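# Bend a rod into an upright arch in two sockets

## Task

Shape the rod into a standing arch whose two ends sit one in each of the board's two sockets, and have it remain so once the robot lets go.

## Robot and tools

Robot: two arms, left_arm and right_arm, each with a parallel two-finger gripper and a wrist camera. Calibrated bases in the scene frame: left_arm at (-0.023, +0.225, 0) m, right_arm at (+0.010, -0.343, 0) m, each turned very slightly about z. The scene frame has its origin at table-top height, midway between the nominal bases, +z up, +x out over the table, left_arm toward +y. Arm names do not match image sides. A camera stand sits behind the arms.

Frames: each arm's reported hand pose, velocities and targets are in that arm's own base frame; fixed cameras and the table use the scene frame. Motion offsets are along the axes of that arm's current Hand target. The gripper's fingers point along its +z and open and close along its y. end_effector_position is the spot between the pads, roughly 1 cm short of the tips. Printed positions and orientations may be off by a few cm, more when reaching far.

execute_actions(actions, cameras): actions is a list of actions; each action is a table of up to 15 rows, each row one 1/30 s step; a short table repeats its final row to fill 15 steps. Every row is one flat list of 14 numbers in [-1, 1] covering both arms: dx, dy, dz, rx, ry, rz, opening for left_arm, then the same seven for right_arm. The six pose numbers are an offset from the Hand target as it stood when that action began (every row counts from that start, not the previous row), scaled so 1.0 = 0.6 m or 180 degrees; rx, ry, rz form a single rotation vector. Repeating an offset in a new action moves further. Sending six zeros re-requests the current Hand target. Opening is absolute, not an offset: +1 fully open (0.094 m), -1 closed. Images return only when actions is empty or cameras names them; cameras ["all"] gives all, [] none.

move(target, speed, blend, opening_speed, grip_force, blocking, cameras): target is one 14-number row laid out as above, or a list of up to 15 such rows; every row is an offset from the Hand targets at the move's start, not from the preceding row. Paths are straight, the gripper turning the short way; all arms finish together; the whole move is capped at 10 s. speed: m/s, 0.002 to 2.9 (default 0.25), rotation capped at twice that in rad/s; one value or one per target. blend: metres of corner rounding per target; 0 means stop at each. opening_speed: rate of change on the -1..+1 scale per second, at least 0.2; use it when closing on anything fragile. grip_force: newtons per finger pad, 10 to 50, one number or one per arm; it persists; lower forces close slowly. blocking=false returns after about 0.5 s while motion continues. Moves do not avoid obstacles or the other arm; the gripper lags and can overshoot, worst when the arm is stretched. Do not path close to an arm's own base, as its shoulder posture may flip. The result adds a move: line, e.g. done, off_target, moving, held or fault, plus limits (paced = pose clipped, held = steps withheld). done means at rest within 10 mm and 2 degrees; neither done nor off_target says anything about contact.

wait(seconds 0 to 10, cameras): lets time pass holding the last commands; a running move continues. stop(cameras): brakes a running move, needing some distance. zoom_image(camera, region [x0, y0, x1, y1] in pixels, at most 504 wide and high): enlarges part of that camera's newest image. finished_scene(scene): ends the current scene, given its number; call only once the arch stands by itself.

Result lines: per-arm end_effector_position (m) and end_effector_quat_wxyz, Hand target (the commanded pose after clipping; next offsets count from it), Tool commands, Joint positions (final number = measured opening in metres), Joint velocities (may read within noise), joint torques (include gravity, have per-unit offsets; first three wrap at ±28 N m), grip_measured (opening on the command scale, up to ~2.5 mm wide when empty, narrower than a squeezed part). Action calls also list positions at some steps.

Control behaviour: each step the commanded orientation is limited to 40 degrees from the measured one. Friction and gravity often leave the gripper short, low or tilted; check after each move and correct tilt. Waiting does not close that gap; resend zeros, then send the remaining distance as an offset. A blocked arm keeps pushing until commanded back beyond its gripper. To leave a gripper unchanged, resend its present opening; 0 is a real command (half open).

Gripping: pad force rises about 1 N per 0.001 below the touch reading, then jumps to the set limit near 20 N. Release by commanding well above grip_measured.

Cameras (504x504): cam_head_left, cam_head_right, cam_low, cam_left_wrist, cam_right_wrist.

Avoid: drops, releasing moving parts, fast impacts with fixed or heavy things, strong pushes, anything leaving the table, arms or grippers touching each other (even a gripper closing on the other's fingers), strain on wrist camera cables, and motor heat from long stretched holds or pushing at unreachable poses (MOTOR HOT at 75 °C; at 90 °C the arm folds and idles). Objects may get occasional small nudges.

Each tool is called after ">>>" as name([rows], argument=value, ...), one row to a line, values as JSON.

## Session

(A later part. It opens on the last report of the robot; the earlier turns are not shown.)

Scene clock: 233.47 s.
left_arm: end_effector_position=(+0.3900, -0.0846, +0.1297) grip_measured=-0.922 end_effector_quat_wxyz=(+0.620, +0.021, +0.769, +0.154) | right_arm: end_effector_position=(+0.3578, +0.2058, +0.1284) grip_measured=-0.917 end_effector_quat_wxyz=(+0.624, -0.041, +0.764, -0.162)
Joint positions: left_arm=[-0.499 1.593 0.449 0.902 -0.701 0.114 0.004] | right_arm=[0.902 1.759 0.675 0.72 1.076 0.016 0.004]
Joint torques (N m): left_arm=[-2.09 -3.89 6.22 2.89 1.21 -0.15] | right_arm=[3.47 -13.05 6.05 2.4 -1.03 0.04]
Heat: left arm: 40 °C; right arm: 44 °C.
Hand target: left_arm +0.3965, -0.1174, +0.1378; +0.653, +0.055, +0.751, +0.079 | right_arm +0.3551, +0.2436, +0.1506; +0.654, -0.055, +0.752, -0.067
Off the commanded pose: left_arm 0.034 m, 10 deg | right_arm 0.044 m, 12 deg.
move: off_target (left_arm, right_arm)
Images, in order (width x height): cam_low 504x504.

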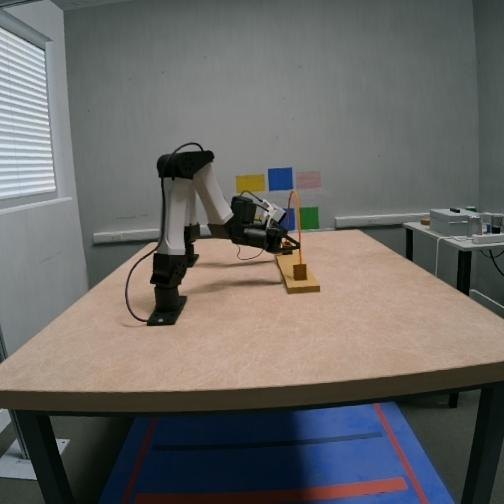

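>>> move(target=[0,0,0,0,0,0,-1,-0.0021,-0.00076,-0.0089,0,0,0,-1], speed=0.05, cameras=["cam_low","cam_head_right"])

>>> zoom_image(camera="cam_low", region=[265, 225, 315, 275])

>>> zoom_image(camera="cam_head_right", region=[325, 265, 365, 305])

Scene clock: 242.50 s.
left_arm: end_effector_position=(+0.3901, -0.0847, +0.1304) grip_measured=-0.922 end_effector_quat_wxyz=(+0.621, +0.020, +0.768, +0.154) | right_arm: end_effector_position=(+0.3544, +0.2086, +0.1336) grip_measured=-0.917 end_effector_quat_wxyz=(+0.628, -0.041, +0.762, -0.155)
Joint positions: left_arm=[-0.499 1.593 0.449 0.905 -0.701 0.114 0.004] | right_arm=[0.914 1.74 0.669 0.72 1.076 0.016 0.004]
Joint torques (N m): left_arm=[-2.11 -3.88 6.22 2.88 1.2 -0.15] | right_arm=[3.52 -12.46 5.9 2.3 -0.92 0.08]
Heat: left arm: 40 °C; right arm: 43 °C.
Hand target: left_arm +0.3965, -0.1174, +0.1378; +0.653, +0.055, +0.751, +0.079 | right_arm +0.3501, +0.2435, +0.1527; +0.654, -0.055, +0.752, -0.067
Off the commanded pose: left_arm 0.034 m, 10 deg | right_arm 0.040 m, 11 deg.
move: off_target (left_arm, right_arm)
Images, in order (width x height): cam_head_right 504x504, cam_low 504x504.

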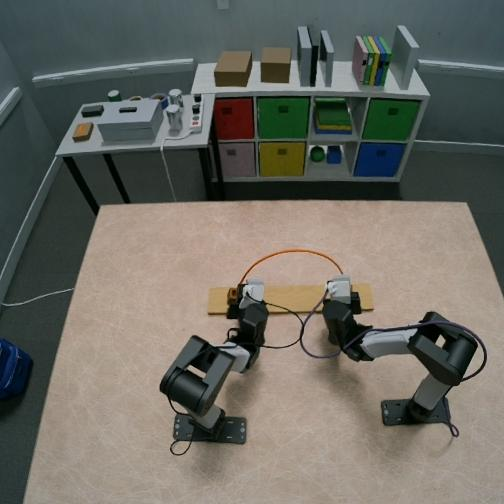

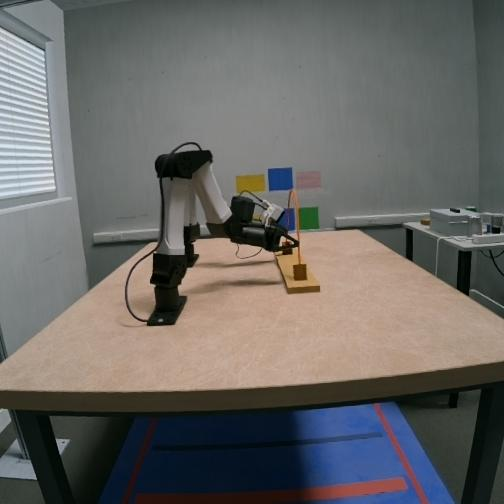

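Scaled by 10.080.

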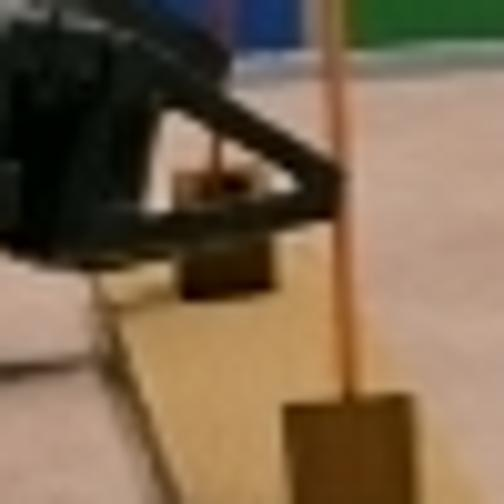

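Scaled by 12.600.

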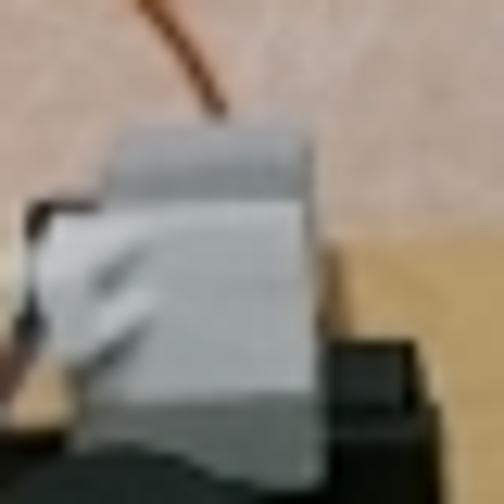

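>>> move(target=[0,0,0,0,0,0,-1,-0.0011,-0.01047,-0.0034,0,0,0,-1], speed=0.05, cameras=["cam_low","cam_head_right"])

>>> zoom_image(camera="cam_low", region=[265, 225, 315, 275])

>>> zoom_image(camera="cam_head_right", region=[325, 265, 365, 305])

Scene clock: 256.70 s.
left_arm: end_effector_position=(+0.3902, -0.0847, +0.1307) grip_measured=-0.922 end_effector_quat_wxyz=(+0.622, +0.020, +0.768, +0.154) | right_arm: end_effector_position=(+0.3503, +0.2043, +0.1353) grip_measured=-0.917 end_effector_quat_wxyz=(+0.629, -0.041, +0.761, -0.154)
Joint positions: left_arm=[-0.499 1.593 0.449 0.906 -0.701 0.114 0.004] | right_arm=[0.915 1.714 0.646 0.72 1.076 0.016 0.004]
Joint torques (N m): left_arm=[-2.13 -3.84 6.19 2.86 1.21 -0.14] | right_arm=[2.81 -12.33 6.13 2.28 -0.98 0.04]
Heat: left arm: 42 °C; right arm: 43 °C.
Hand target: left_arm +0.3965, -0.1174, +0.1378; +0.653, +0.055, +0.751, +0.079 | right_arm +0.3481, +0.2374, +0.1547; +0.654, -0.055, +0.752, -0.067
Off the commanded pose: left_arm 0.034 m, 10 deg | right_arm 0.039 m, 11 deg.
move: off_target (left_arm, right_arm)
Images, in order (width x height): cam_head_right 504x504, cam_low 504x504.

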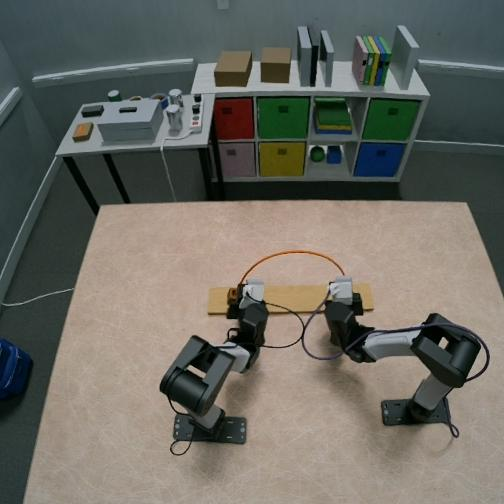

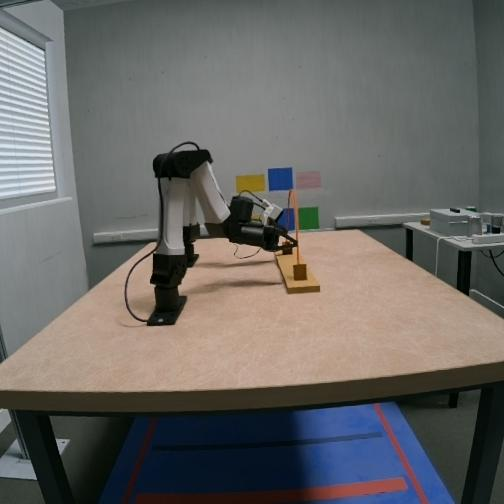

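Scaled by 10.080.

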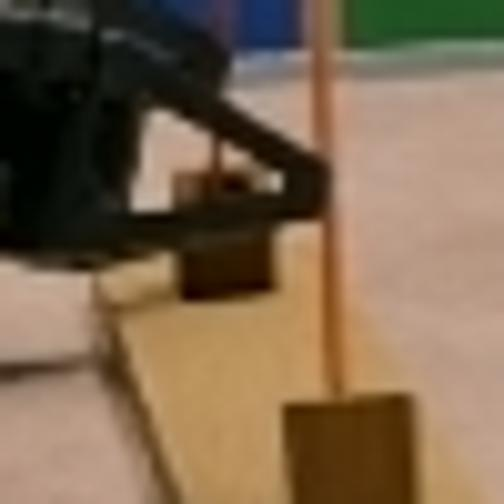

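Scaled by 12.600.

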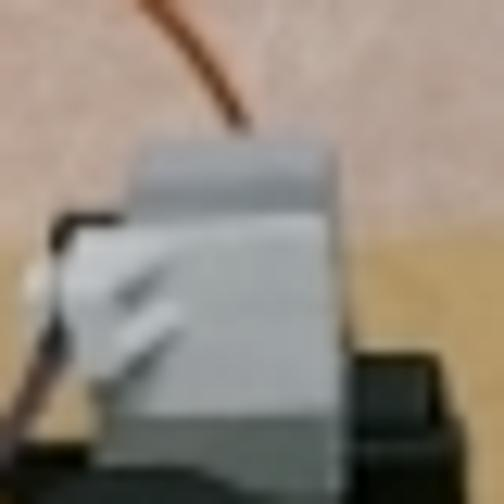

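>>> move(target=[0,0,0,0,0,0,-1,0.01753,-0.0045,0.00254,0,0,0,-1], speed=0.05, cameras=["cam_low","cam_head_right"])

>>> zoom_image(camera="cam_low", region=[265, 225, 315, 275])

>>> zoom_image(camera="cam_head_right", region=[325, 265, 365, 305])

Scene clock: 264.47 s.
left_arm: end_effector_position=(+0.3902, -0.0847, +0.1307) grip_measured=-0.922 end_effector_quat_wxyz=(+0.622, +0.020, +0.768, +0.154) | right_arm: end_effector_position=(+0.3476, +0.2007, +0.1324) grip_measured=-0.917 end_effector_quat_wxyz=(+0.627, -0.042, +0.762, -0.155)
Joint positions: left_arm=[-0.499 1.593 0.449 0.906 -0.701 0.114 0.004] | right_arm=[0.915 1.708 0.626 0.729 1.076 0.016 0.004]
Joint torques (N m): left_arm=[-2.09 -3.86 6.23 2.86 1.21 -0.15] | right_arm=[2.1 -9.76 5.57 2.56 -1.05 0.09]
Heat: left arm: 43 °C; right arm: 43 °C.
Hand target: left_arm +0.3965, -0.1174, +0.1378; +0.653, +0.055, +0.751, +0.079 | right_arm +0.3482, +0.2329, +0.1445; +0.654, -0.055, +0.752, -0.067
Off the commanded pose: left_arm 0.034 m, 10 deg | right_arm 0.034 m, 11 deg.
move: off_target (left_arm, right_arm)
Images, in order (width x height): cam_head_right 504x504, cam_low 504x504.

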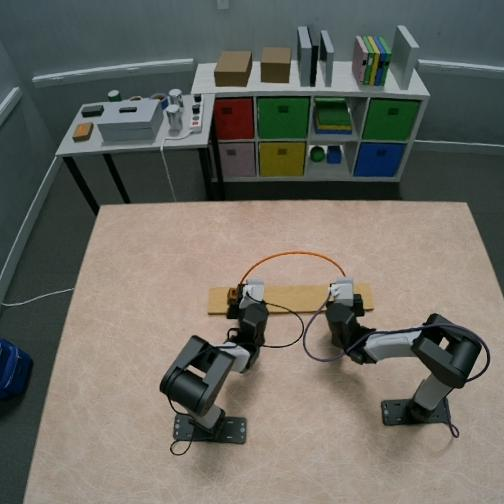

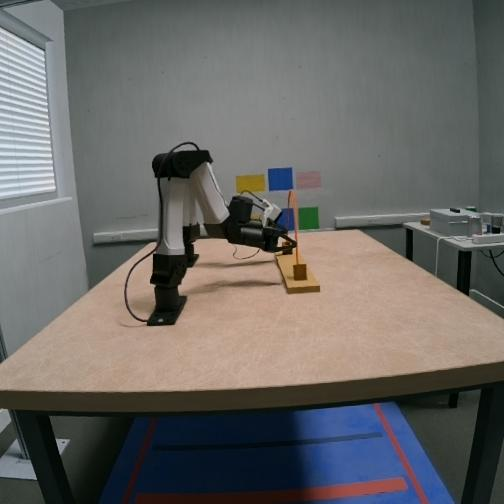

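Scaled by 10.080.

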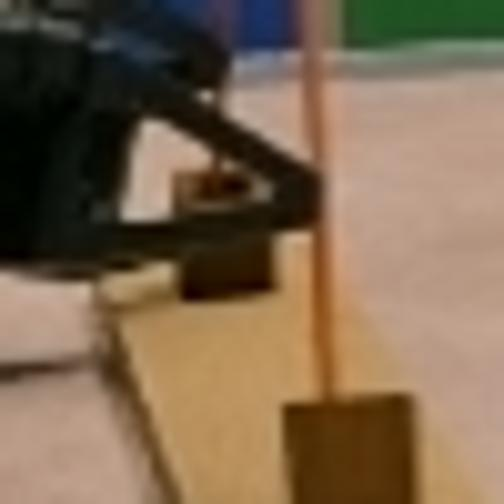

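Scaled by 12.600.

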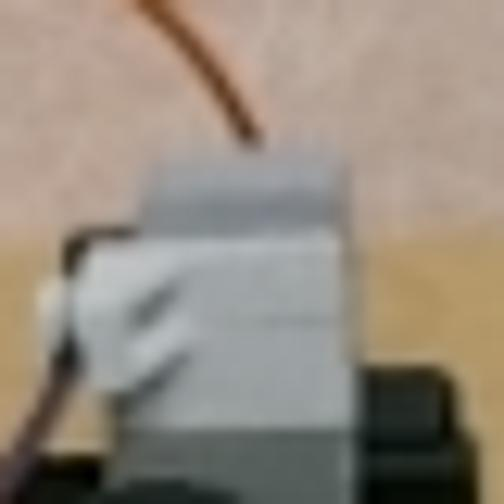

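>>> move(target=[0,0,0,0,0,0,-1,0.00858,0.00183,0.00962,0,0,0,-1], speed=0.05, cameras=["cam_low","cam_head_right"])

>>> zoom_image(camera="cam_low", region=[265, 225, 315, 275])

>>> zoom_image(camera="cam_head_right", region=[325, 265, 365, 305])

Scene clock: 273.20 s.
left_arm: end_effector_position=(+0.3903, -0.0848, +0.1310) grip_measured=-0.922 end_effector_quat_wxyz=(+0.622, +0.020, +0.767, +0.153) | right_arm: end_effector_position=(+0.3479, +0.2013, +0.1335) grip_measured=-0.917 end_effector_quat_wxyz=(+0.629, -0.041, +0.761, -0.152)
Joint positions: left_arm=[-0.499 1.593 0.449 0.908 -0.701 0.114 0.004] | right_arm=[0.915 1.708 0.626 0.736 1.074 0.016 0.004]
Joint torques (N m): left_arm=[-2.1 -3.84 6.24 2.86 1.22 -0.16] | right_arm=[0.95 -7.04 6.04 2.7 -1.16 0.09]
Heat: left arm: 44 °C; right arm: 46 °C.
Hand target: left_arm +0.3965, -0.1174, +0.1378; +0.653, +0.055, +0.751, +0.079 | right_arm +0.3532, +0.2330, +0.1386; +0.654, -0.055, +0.752, -0.067
Off the commanded pose: left_arm 0.034 m, 10 deg | right_arm 0.033 m, 10 deg.
move: off_target (left_arm, right_arm)
Images, in order (width x height): cam_head_right 504x504, cam_low 504x504.

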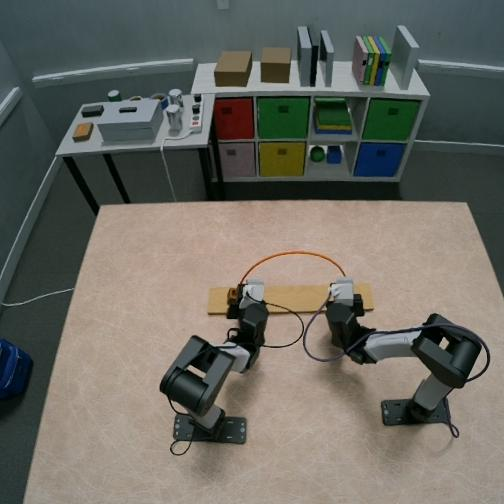

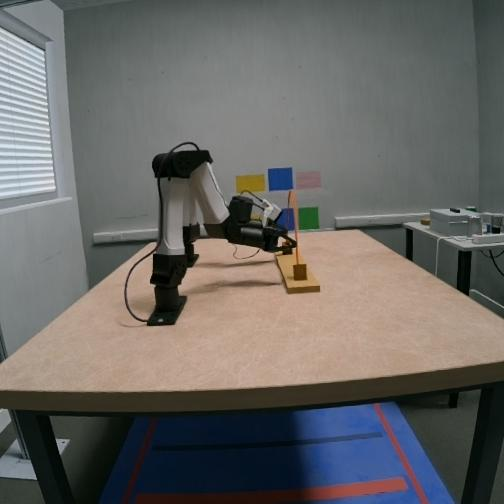

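Scaled by 10.080.

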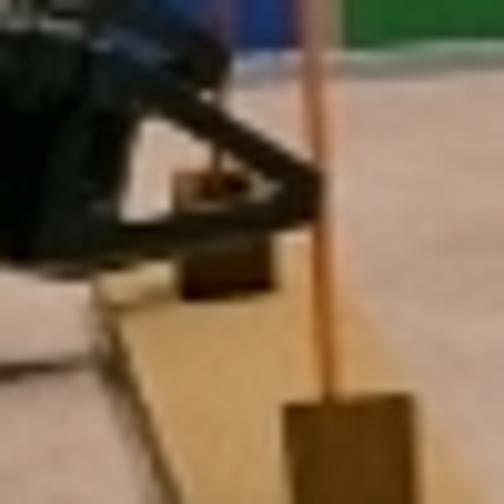

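Scaled by 12.600.

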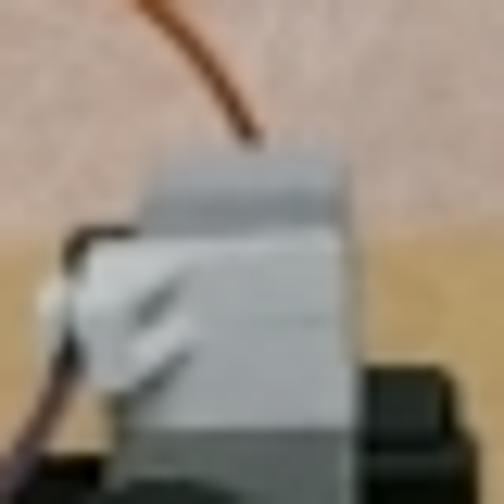

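>>> move(target=[0,0,0,0,0,0,-1,0.00232,0.00066,0.00705,0,0,0,-1], speed=0.05, cameras=["cam_low","cam_head_right"])

>>> zoom_image(camera="cam_low", region=[265, 225, 315, 275])

>>> zoom_image(camera="cam_head_right", region=[325, 265, 365, 305])

Scene clock: 283.70 s.
left_arm: end_effector_position=(+0.3903, -0.0848, +0.1310) grip_measured=-0.922 end_effector_quat_wxyz=(+0.622, +0.020, +0.767, +0.153) | right_arm: end_effector_position=(+0.3504, +0.1997, +0.1346) grip_measured=-0.917 end_effector_quat_wxyz=(+0.633, -0.033, +0.759, -0.149)
Joint positions: left_arm=[-0.499 1.593 0.449 0.908 -0.701 0.114 0.004] | right_arm=[0.907 1.715 0.626 0.761 1.073 0.016 0.004]
Joint torques (N m): left_arm=[-2.13 -3.82 6.17 2.84 1.24 -0.16] | right_arm=[0.83 -6.23 6.46 2.62 -1.26 0.04]
Heat: left arm: 45 °C; right arm: 46 °C.
Hand target: left_arm +0.3965, -0.1174, +0.1378; +0.653, +0.055, +0.751, +0.079 | right_arm +0.3572, +0.2330, +0.1365; +0.654, -0.055, +0.752, -0.067
Off the commanded pose: left_arm 0.034 m, 10 deg | right_arm 0.034 m, 10 deg.
move: off_target (left_arm, right_arm)
Images, in order (width x height): cam_head_right 504x504, cam_low 504x504.

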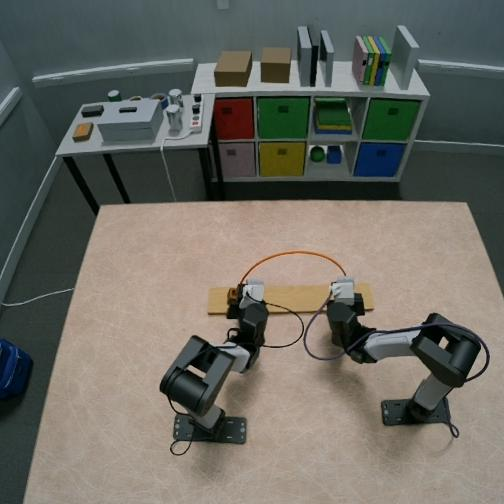

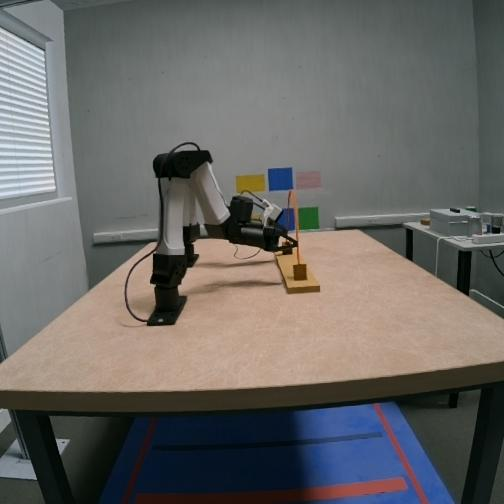

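Scaled by 10.080.

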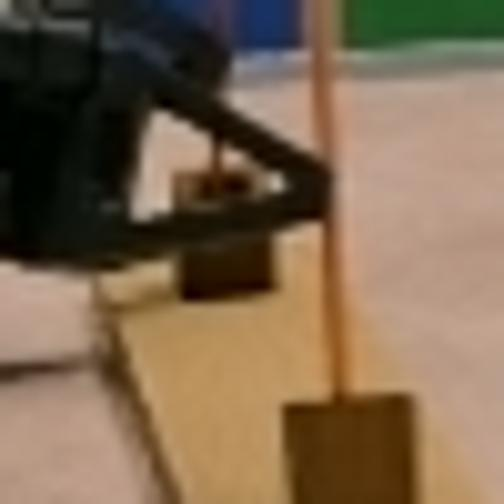

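Scaled by 12.600.

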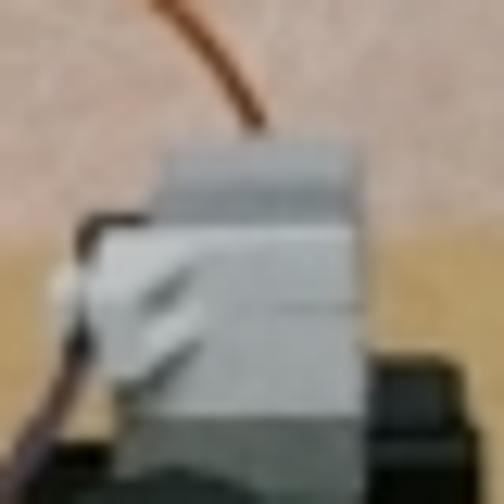

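>>> move(target=[0,0,0,0,0,0,-1,0.01602,0.0029,0.00392,0,0,0,-1], speed=0.05, cameras=["cam_low","cam_head_right"])

>>> zoom_image(camera="cam_low", region=[265, 225, 315, 275])

>>> zoom_image(camera="cam_head_right", region=[325, 265, 365, 305])

Scene clock: 290.57 s.
left_arm: end_effector_position=(+0.3903, -0.0848, +0.1310) grip_measured=-0.922 end_effector_quat_wxyz=(+0.622, +0.020, +0.767, +0.153) | right_arm: end_effector_position=(+0.3524, +0.2003, +0.1230) grip_measured=-0.917 end_effector_quat_wxyz=(+0.628, -0.038, +0.762, -0.155)
Joint positions: left_arm=[-0.499 1.593 0.449 0.908 -0.701 0.114 0.004] | right_arm=[0.903 1.757 0.626 0.784 1.07 0.016 0.004]
Joint torques (N m): left_arm=[-2.07 -3.86 6.2 2.84 1.23 -0.15] | right_arm=[0.95 -6.91 5.61 2.77 -1.24 0.08]
Heat: left arm: 45 °C; right arm: 46 °C.
Hand target: left_arm +0.3965, -0.1174, +0.1378; +0.653, +0.055, +0.751, +0.079 | right_arm +0.3582, +0.2330, +0.1266; +0.654, -0.055, +0.752, -0.067
Off the commanded pose: left_arm 0.034 m, 10 deg | right_arm 0.033 m, 11 deg.
move: off_target (left_arm, right_arm)
Images, in order (width x height): cam_head_right 504x504, cam_low 504x504.

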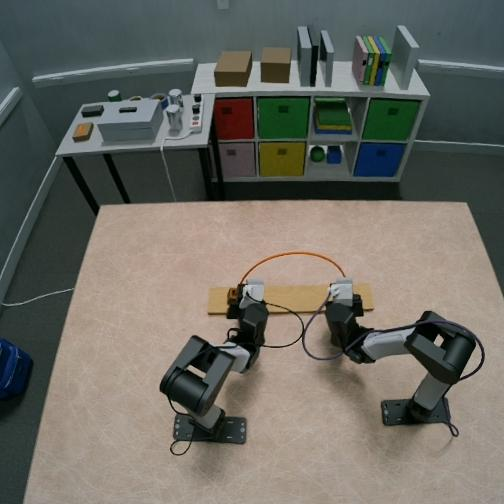

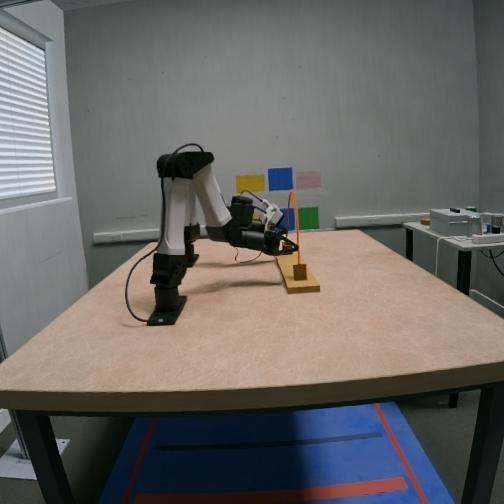

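Scaled by 10.080.

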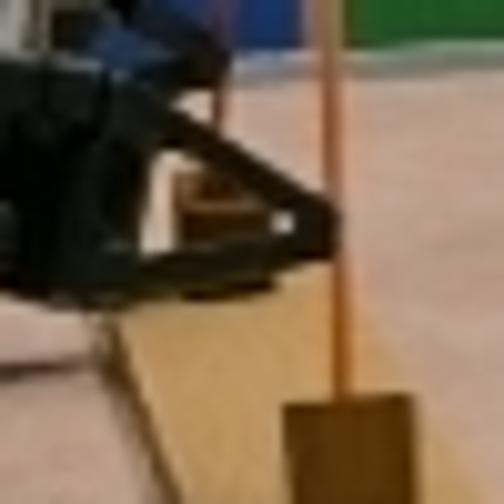

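Scaled by 12.600.

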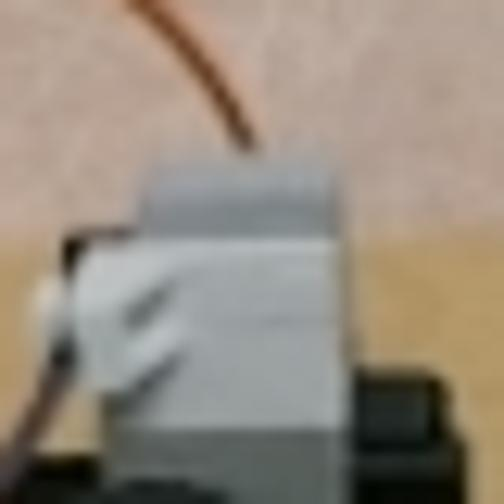

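>>> move(target=[0.01025,0.00088,0.00147,0,0,0,-1,0.01707,-0.00188,0.00243,0,0,0,-1], speed=0.05, cameras=["cam_low","cam_head_right","cam_head_left"])

>>> zoom_image(camera="cam_low", region=[265, 225, 315, 275])

>>> zoom_image(camera="cam_head_right", region=[325, 265, 365, 305])

>>> zoom_image(camera="cam_head_left", region=[215, 265, 255, 305])

Scene clock: 297.83 s.
left_arm: end_effector_position=(+0.3896, -0.0830, +0.1234) grip_measured=-0.922 end_effector_quat_wxyz=(+0.619, +0.020, +0.769, +0.156) | right_arm: end_effector_position=(+0.3520, +0.1974, +0.1123) grip_measured=-0.917 end_effector_quat_wxyz=(+0.627, -0.038, +0.763, -0.155)
Joint positions: left_arm=[-0.496 1.619 0.438 0.938 -0.701 0.114 0.004] | right_arm=[0.898 1.79 0.603 0.838 1.064 0.016 0.004]
Joint torques (N m): left_arm=[-1.88 -4.03 6.05 2.89 1.25 -0.13] | right_arm=[0.9 -6.93 5.56 2.79 -1.23 0.06]
Heat: left arm: 46 °C; right arm: 47 °C.
Hand target: left_arm +0.3965, -0.1156, +0.1318; +0.653, +0.055, +0.751, +0.079 | right_arm +0.3582, +0.2302, +0.1167; +0.654, -0.055, +0.752, -0.067
Off the commanded pose: left_arm 0.034 m, 11 deg | right_arm 0.034 m, 11 deg.
move: off_target (left_arm, right_arm)
Images, in order (width x height): cam_head_left 504x504, cam_head_right 504x504, cam_low 504x504.

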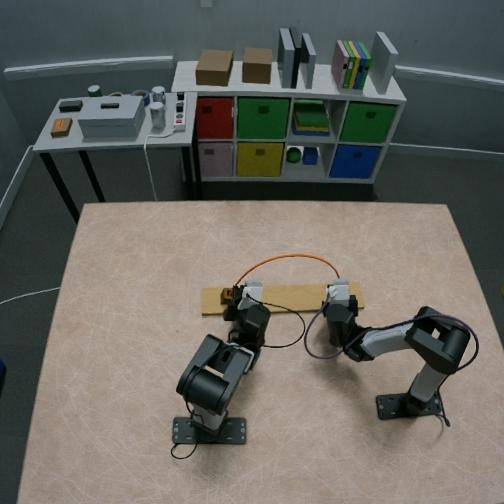

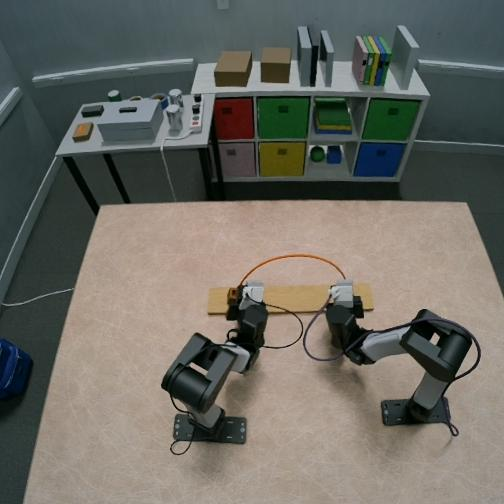

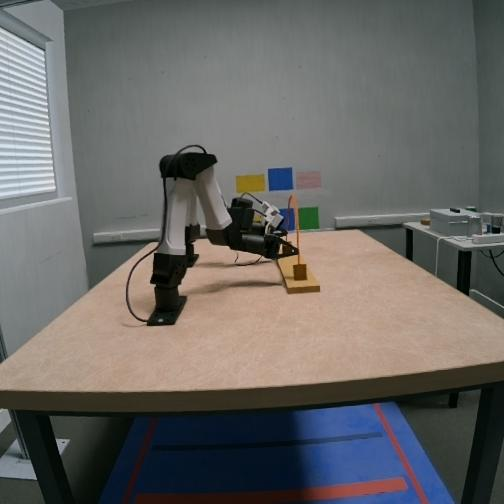

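Scaled by 10.080.

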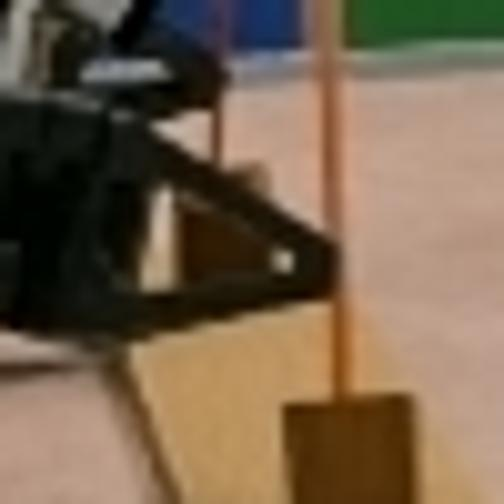

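Scaled by 12.600.

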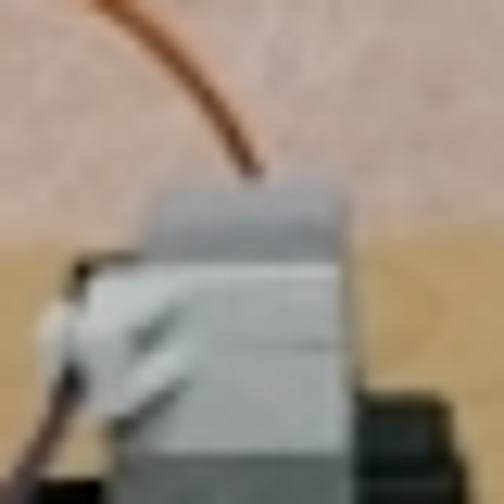

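Scaled by 12.600.

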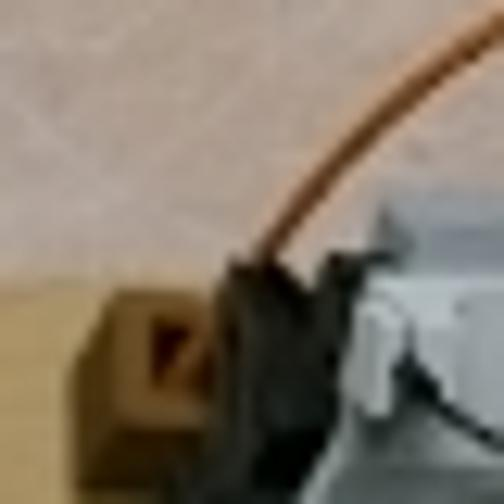

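>>> move(target=[0.00853,0.0007,0.00123,0,0,0,-1,0.01707,-0.00188,0.00243,0,0,0,-1], speed=0.05, cameras=["cam_low","cam_head_left"])

>>> zoom_image(camera="cam_low", region=[265, 225, 315, 275])

>>> zoom_image(camera="cam_head_left", region=[215, 265, 255, 305])

Scene clock: 305.40 s.
left_arm: end_effector_position=(+0.3902, -0.0826, +0.1206) grip_measured=-0.922 end_effector_quat_wxyz=(+0.623, +0.017, +0.767, +0.154) | right_arm: end_effector_position=(+0.3526, +0.1954, +0.1049) grip_measured=-0.917 end_effector_quat_wxyz=(+0.631, -0.032, +0.760, -0.150)
Joint positions: left_arm=[-0.493 1.644 0.43 0.983 -0.699 0.114 0.004] | right_arm=[0.892 1.827 0.586 0.911 1.061 0.015 0.004]
Joint torques (N m): left_arm=[-1.74 -4.12 5.74 2.81 1.29 -0.13] | right_arm=[0.84 -6.8 5.14 2.68 -1.28 0.04]
Heat: left arm: 47 °C; right arm: 49 °C.
Hand target: left_arm +0.3965, -0.1142, +0.1268; +0.653, +0.055, +0.751, +0.079 | right_arm +0.3581, +0.2273, +0.1066; +0.654, -0.055, +0.752, -0.067
Off the commanded pose: left_arm 0.033 m, 10 deg | right_arm 0.032 m, 10 deg.
move: off_target (left_arm, right_arm)
Images, in order (width x height): cam_head_left 504x504, cam_low 504x504.

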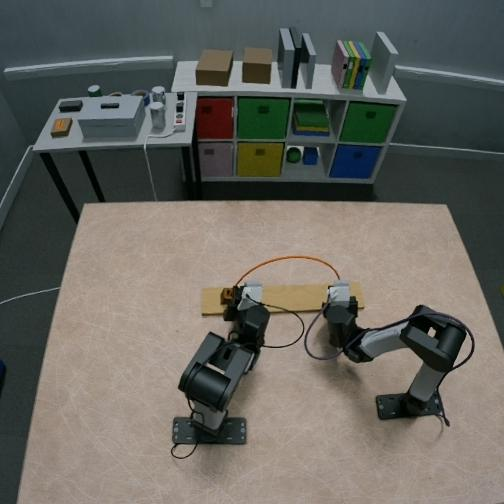

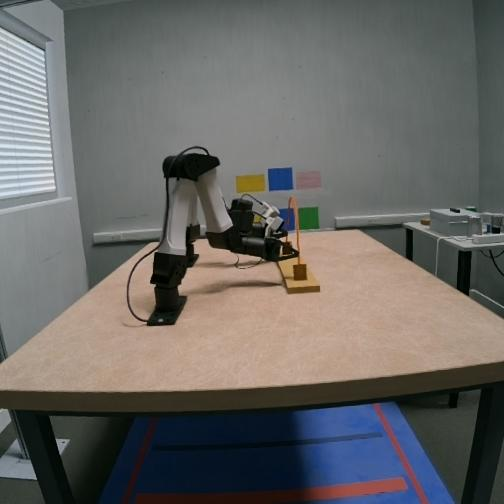

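Scaled by 10.080.

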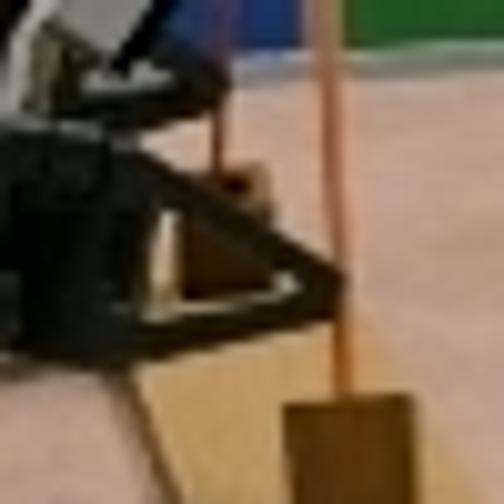

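Scaled by 12.600.

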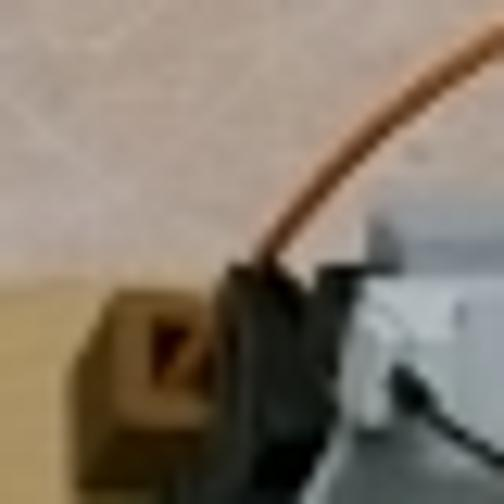

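>>> move(target=[0.01282,0.05858,0.00262,-0.0499,0.0256,0.014,-1,0.01668,-0.05793,0.00307,0.0482,0.0183,-0.0243,-1], speed=0.05, cameras=["cam_low","cam_head_left","cam_head_right"])

>>> zoom_image(camera="cam_low", region=[265, 225, 315, 275])

>>> zoom_image(camera="cam_head_left", region=[215, 265, 255, 305])

>>> zoom_image(camera="cam_head_right", region=[325, 265, 365, 305])

Scene clock: 330.67 s.
left_arm: end_effector_position=(+0.3917, -0.0743, +0.1206) grip_measured=-0.922 end_effector_quat_wxyz=(+0.621, +0.012, +0.767, +0.164) | right_arm: end_effector_position=(+0.3558, +0.1894, +0.1047) grip_measured=-0.917 end_effector_quat_wxyz=(+0.628, -0.032, +0.760, -0.161)
Joint positions: left_arm=[-0.473 1.644 0.43 0.983 -0.701 0.123 0.004] | right_arm=[0.875 1.828 0.586 0.911 1.061 -0.002 0.004]
Joint torques (N m): left_arm=[-0.06 -6.16 8.23 1.67 0.12 -0.09] | right_arm=[-1.13 -7.32 4.68 1.99 0.01 -0.02]
Heat: left arm: 47 °C; right arm: 51 °C.
Hand target: left_arm +0.3962, -0.0783, +0.1257; +0.623, +0.017, +0.767, +0.154 | right_arm +0.3584, +0.1913, +0.1025; +0.631, -0.032, +0.760, -0.150
Off the commanded pose: left_arm 0.008 m, 1 deg | right_arm 0.004 m, 1 deg.
move: done
Images, in order (width x height): cam_head_left 504x504, cam_head_right 504x504, cam_low 504x504.

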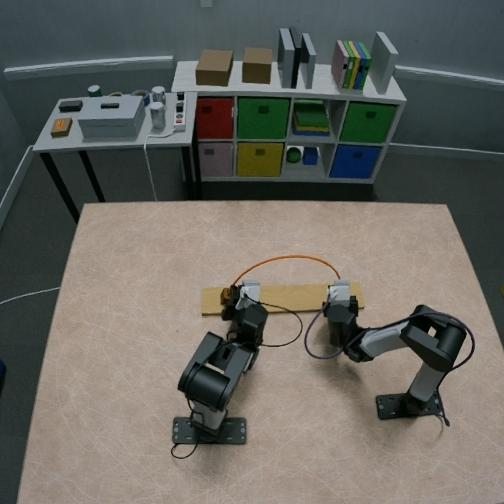

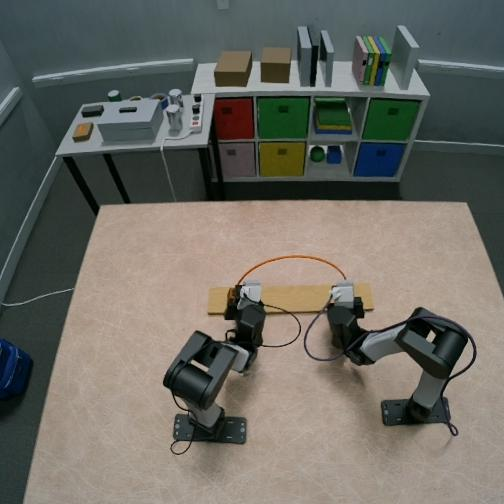

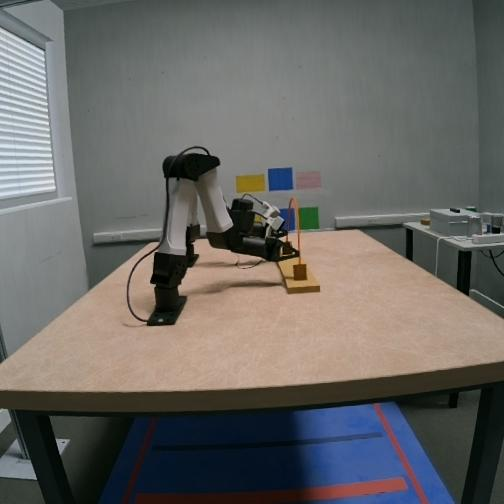

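Scaled by 10.080.

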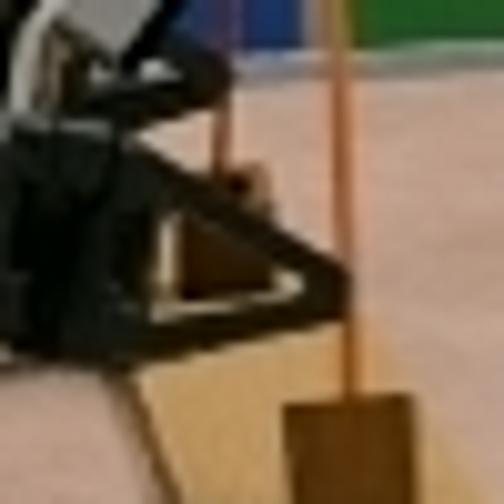

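Scaled by 12.600.

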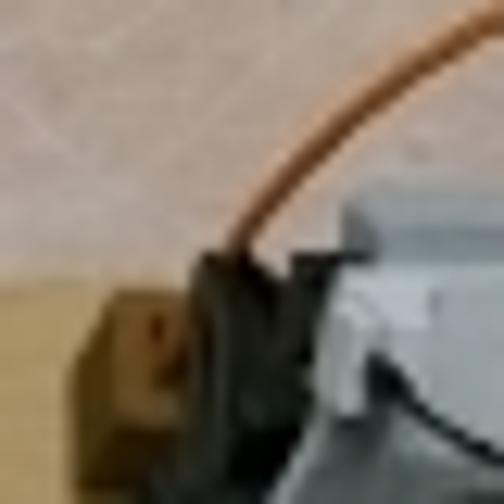

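Scaled by 12.600.

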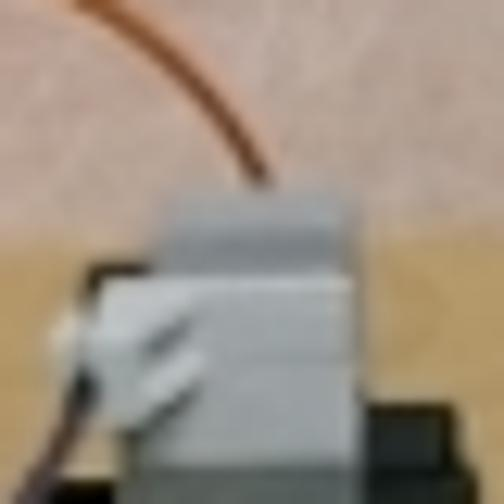

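>>> move(target=[0.0009,0.0049,0.0002,0,0,0,-0.6,0.0004,-0.0033,0.0001,0,0,0,-0.6], speed=0.02, opening_speed=0.25, cameras=["all"])

>>> zoom_image(camera="cam_low", region=[265, 225, 315, 275])

>>> zoom_image(camera="cam_left_wrist", region=[150, 250, 400, 500])

>>> zoom_image(camera="cam_right_wrist", region=[150, 250, 400, 500])

Scene clock: 344.27 s.
left_arm: end_effector_position=(+0.3930, -0.0754, +0.1207) grip_measured=-0.603 end_effector_quat_wxyz=(+0.622, +0.017, +0.767, +0.158) | right_arm: end_effector_position=(+0.3570, +0.1908, +0.1039) grip_measured=-0.602 end_effector_quat_wxyz=(+0.628, -0.037, +0.762, -0.156)
Joint positions: left_arm=[-0.466 1.643 0.43 0.983 -0.679 0.124 0.019] | right_arm=[0.872 1.828 0.586 0.911 1.044 -0.004 0.019]
Joint torques (N m): left_arm=[0.23 -6.45 7.62 1.7 0.09 -0.06] | right_arm=[-1.11 -7.86 4.03 2.02 0.06 -0.02]
Heat: left arm: 44 °C; right arm: 49 °C.
Hand target: left_arm +0.3957, -0.0754, +0.1260; +0.623, +0.017, +0.767, +0.154 | right_arm +0.3581, +0.1893, +0.1027; +0.631, -0.032, +0.760, -0.150
Off the commanded pose: left_arm 0.006 m, 0 deg | right_arm 0.002 m, 1 deg.
move: done

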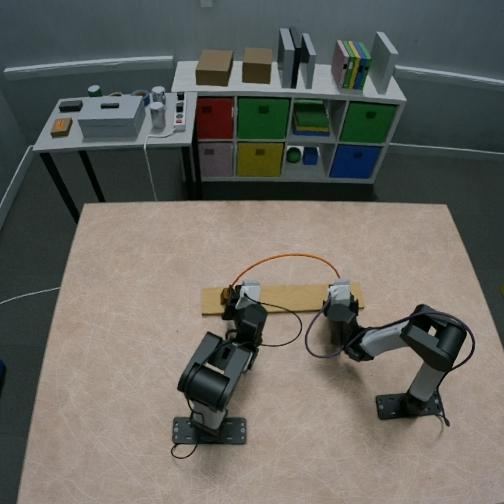

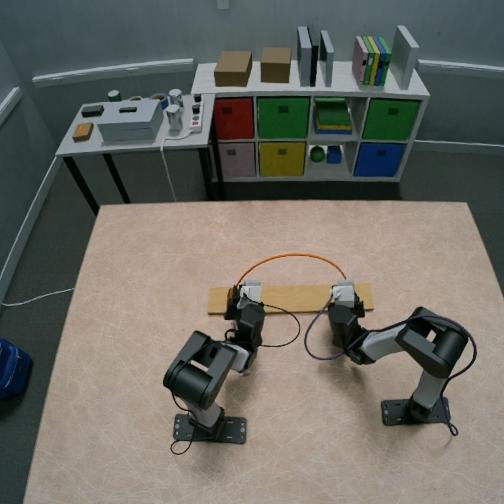

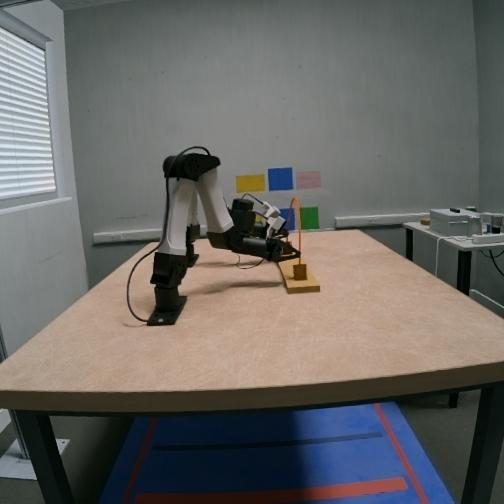

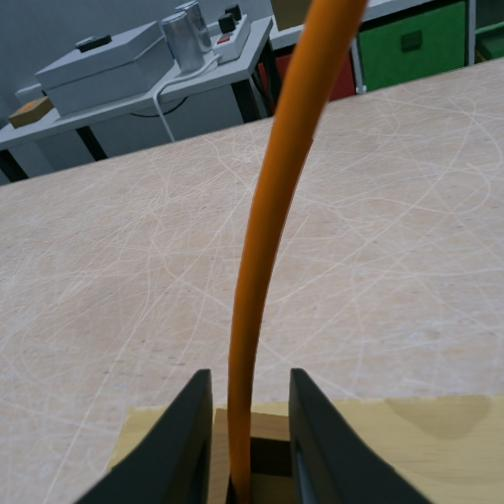

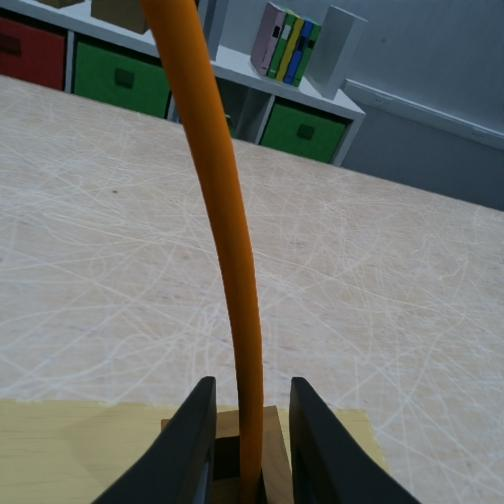

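Scaled by 10.080.

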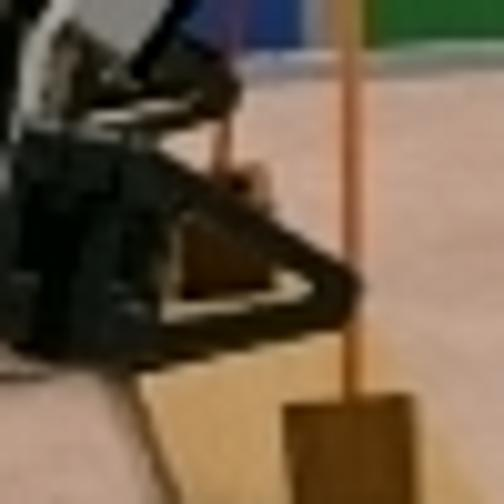

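Scaled by 2.016.

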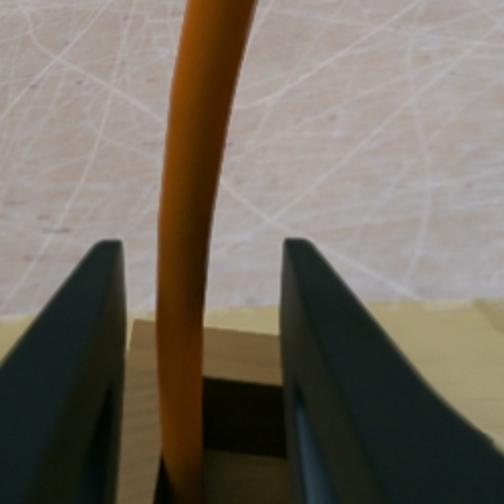

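Scaled by 2.016.

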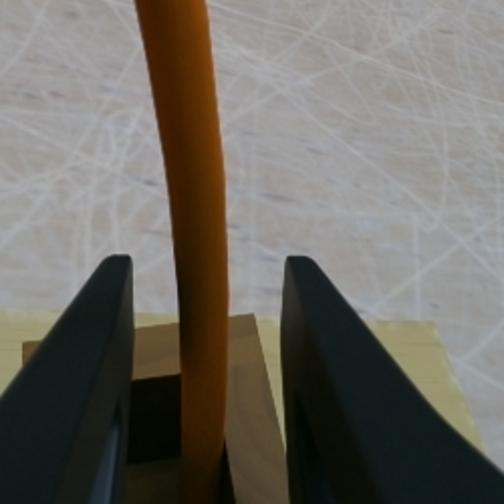

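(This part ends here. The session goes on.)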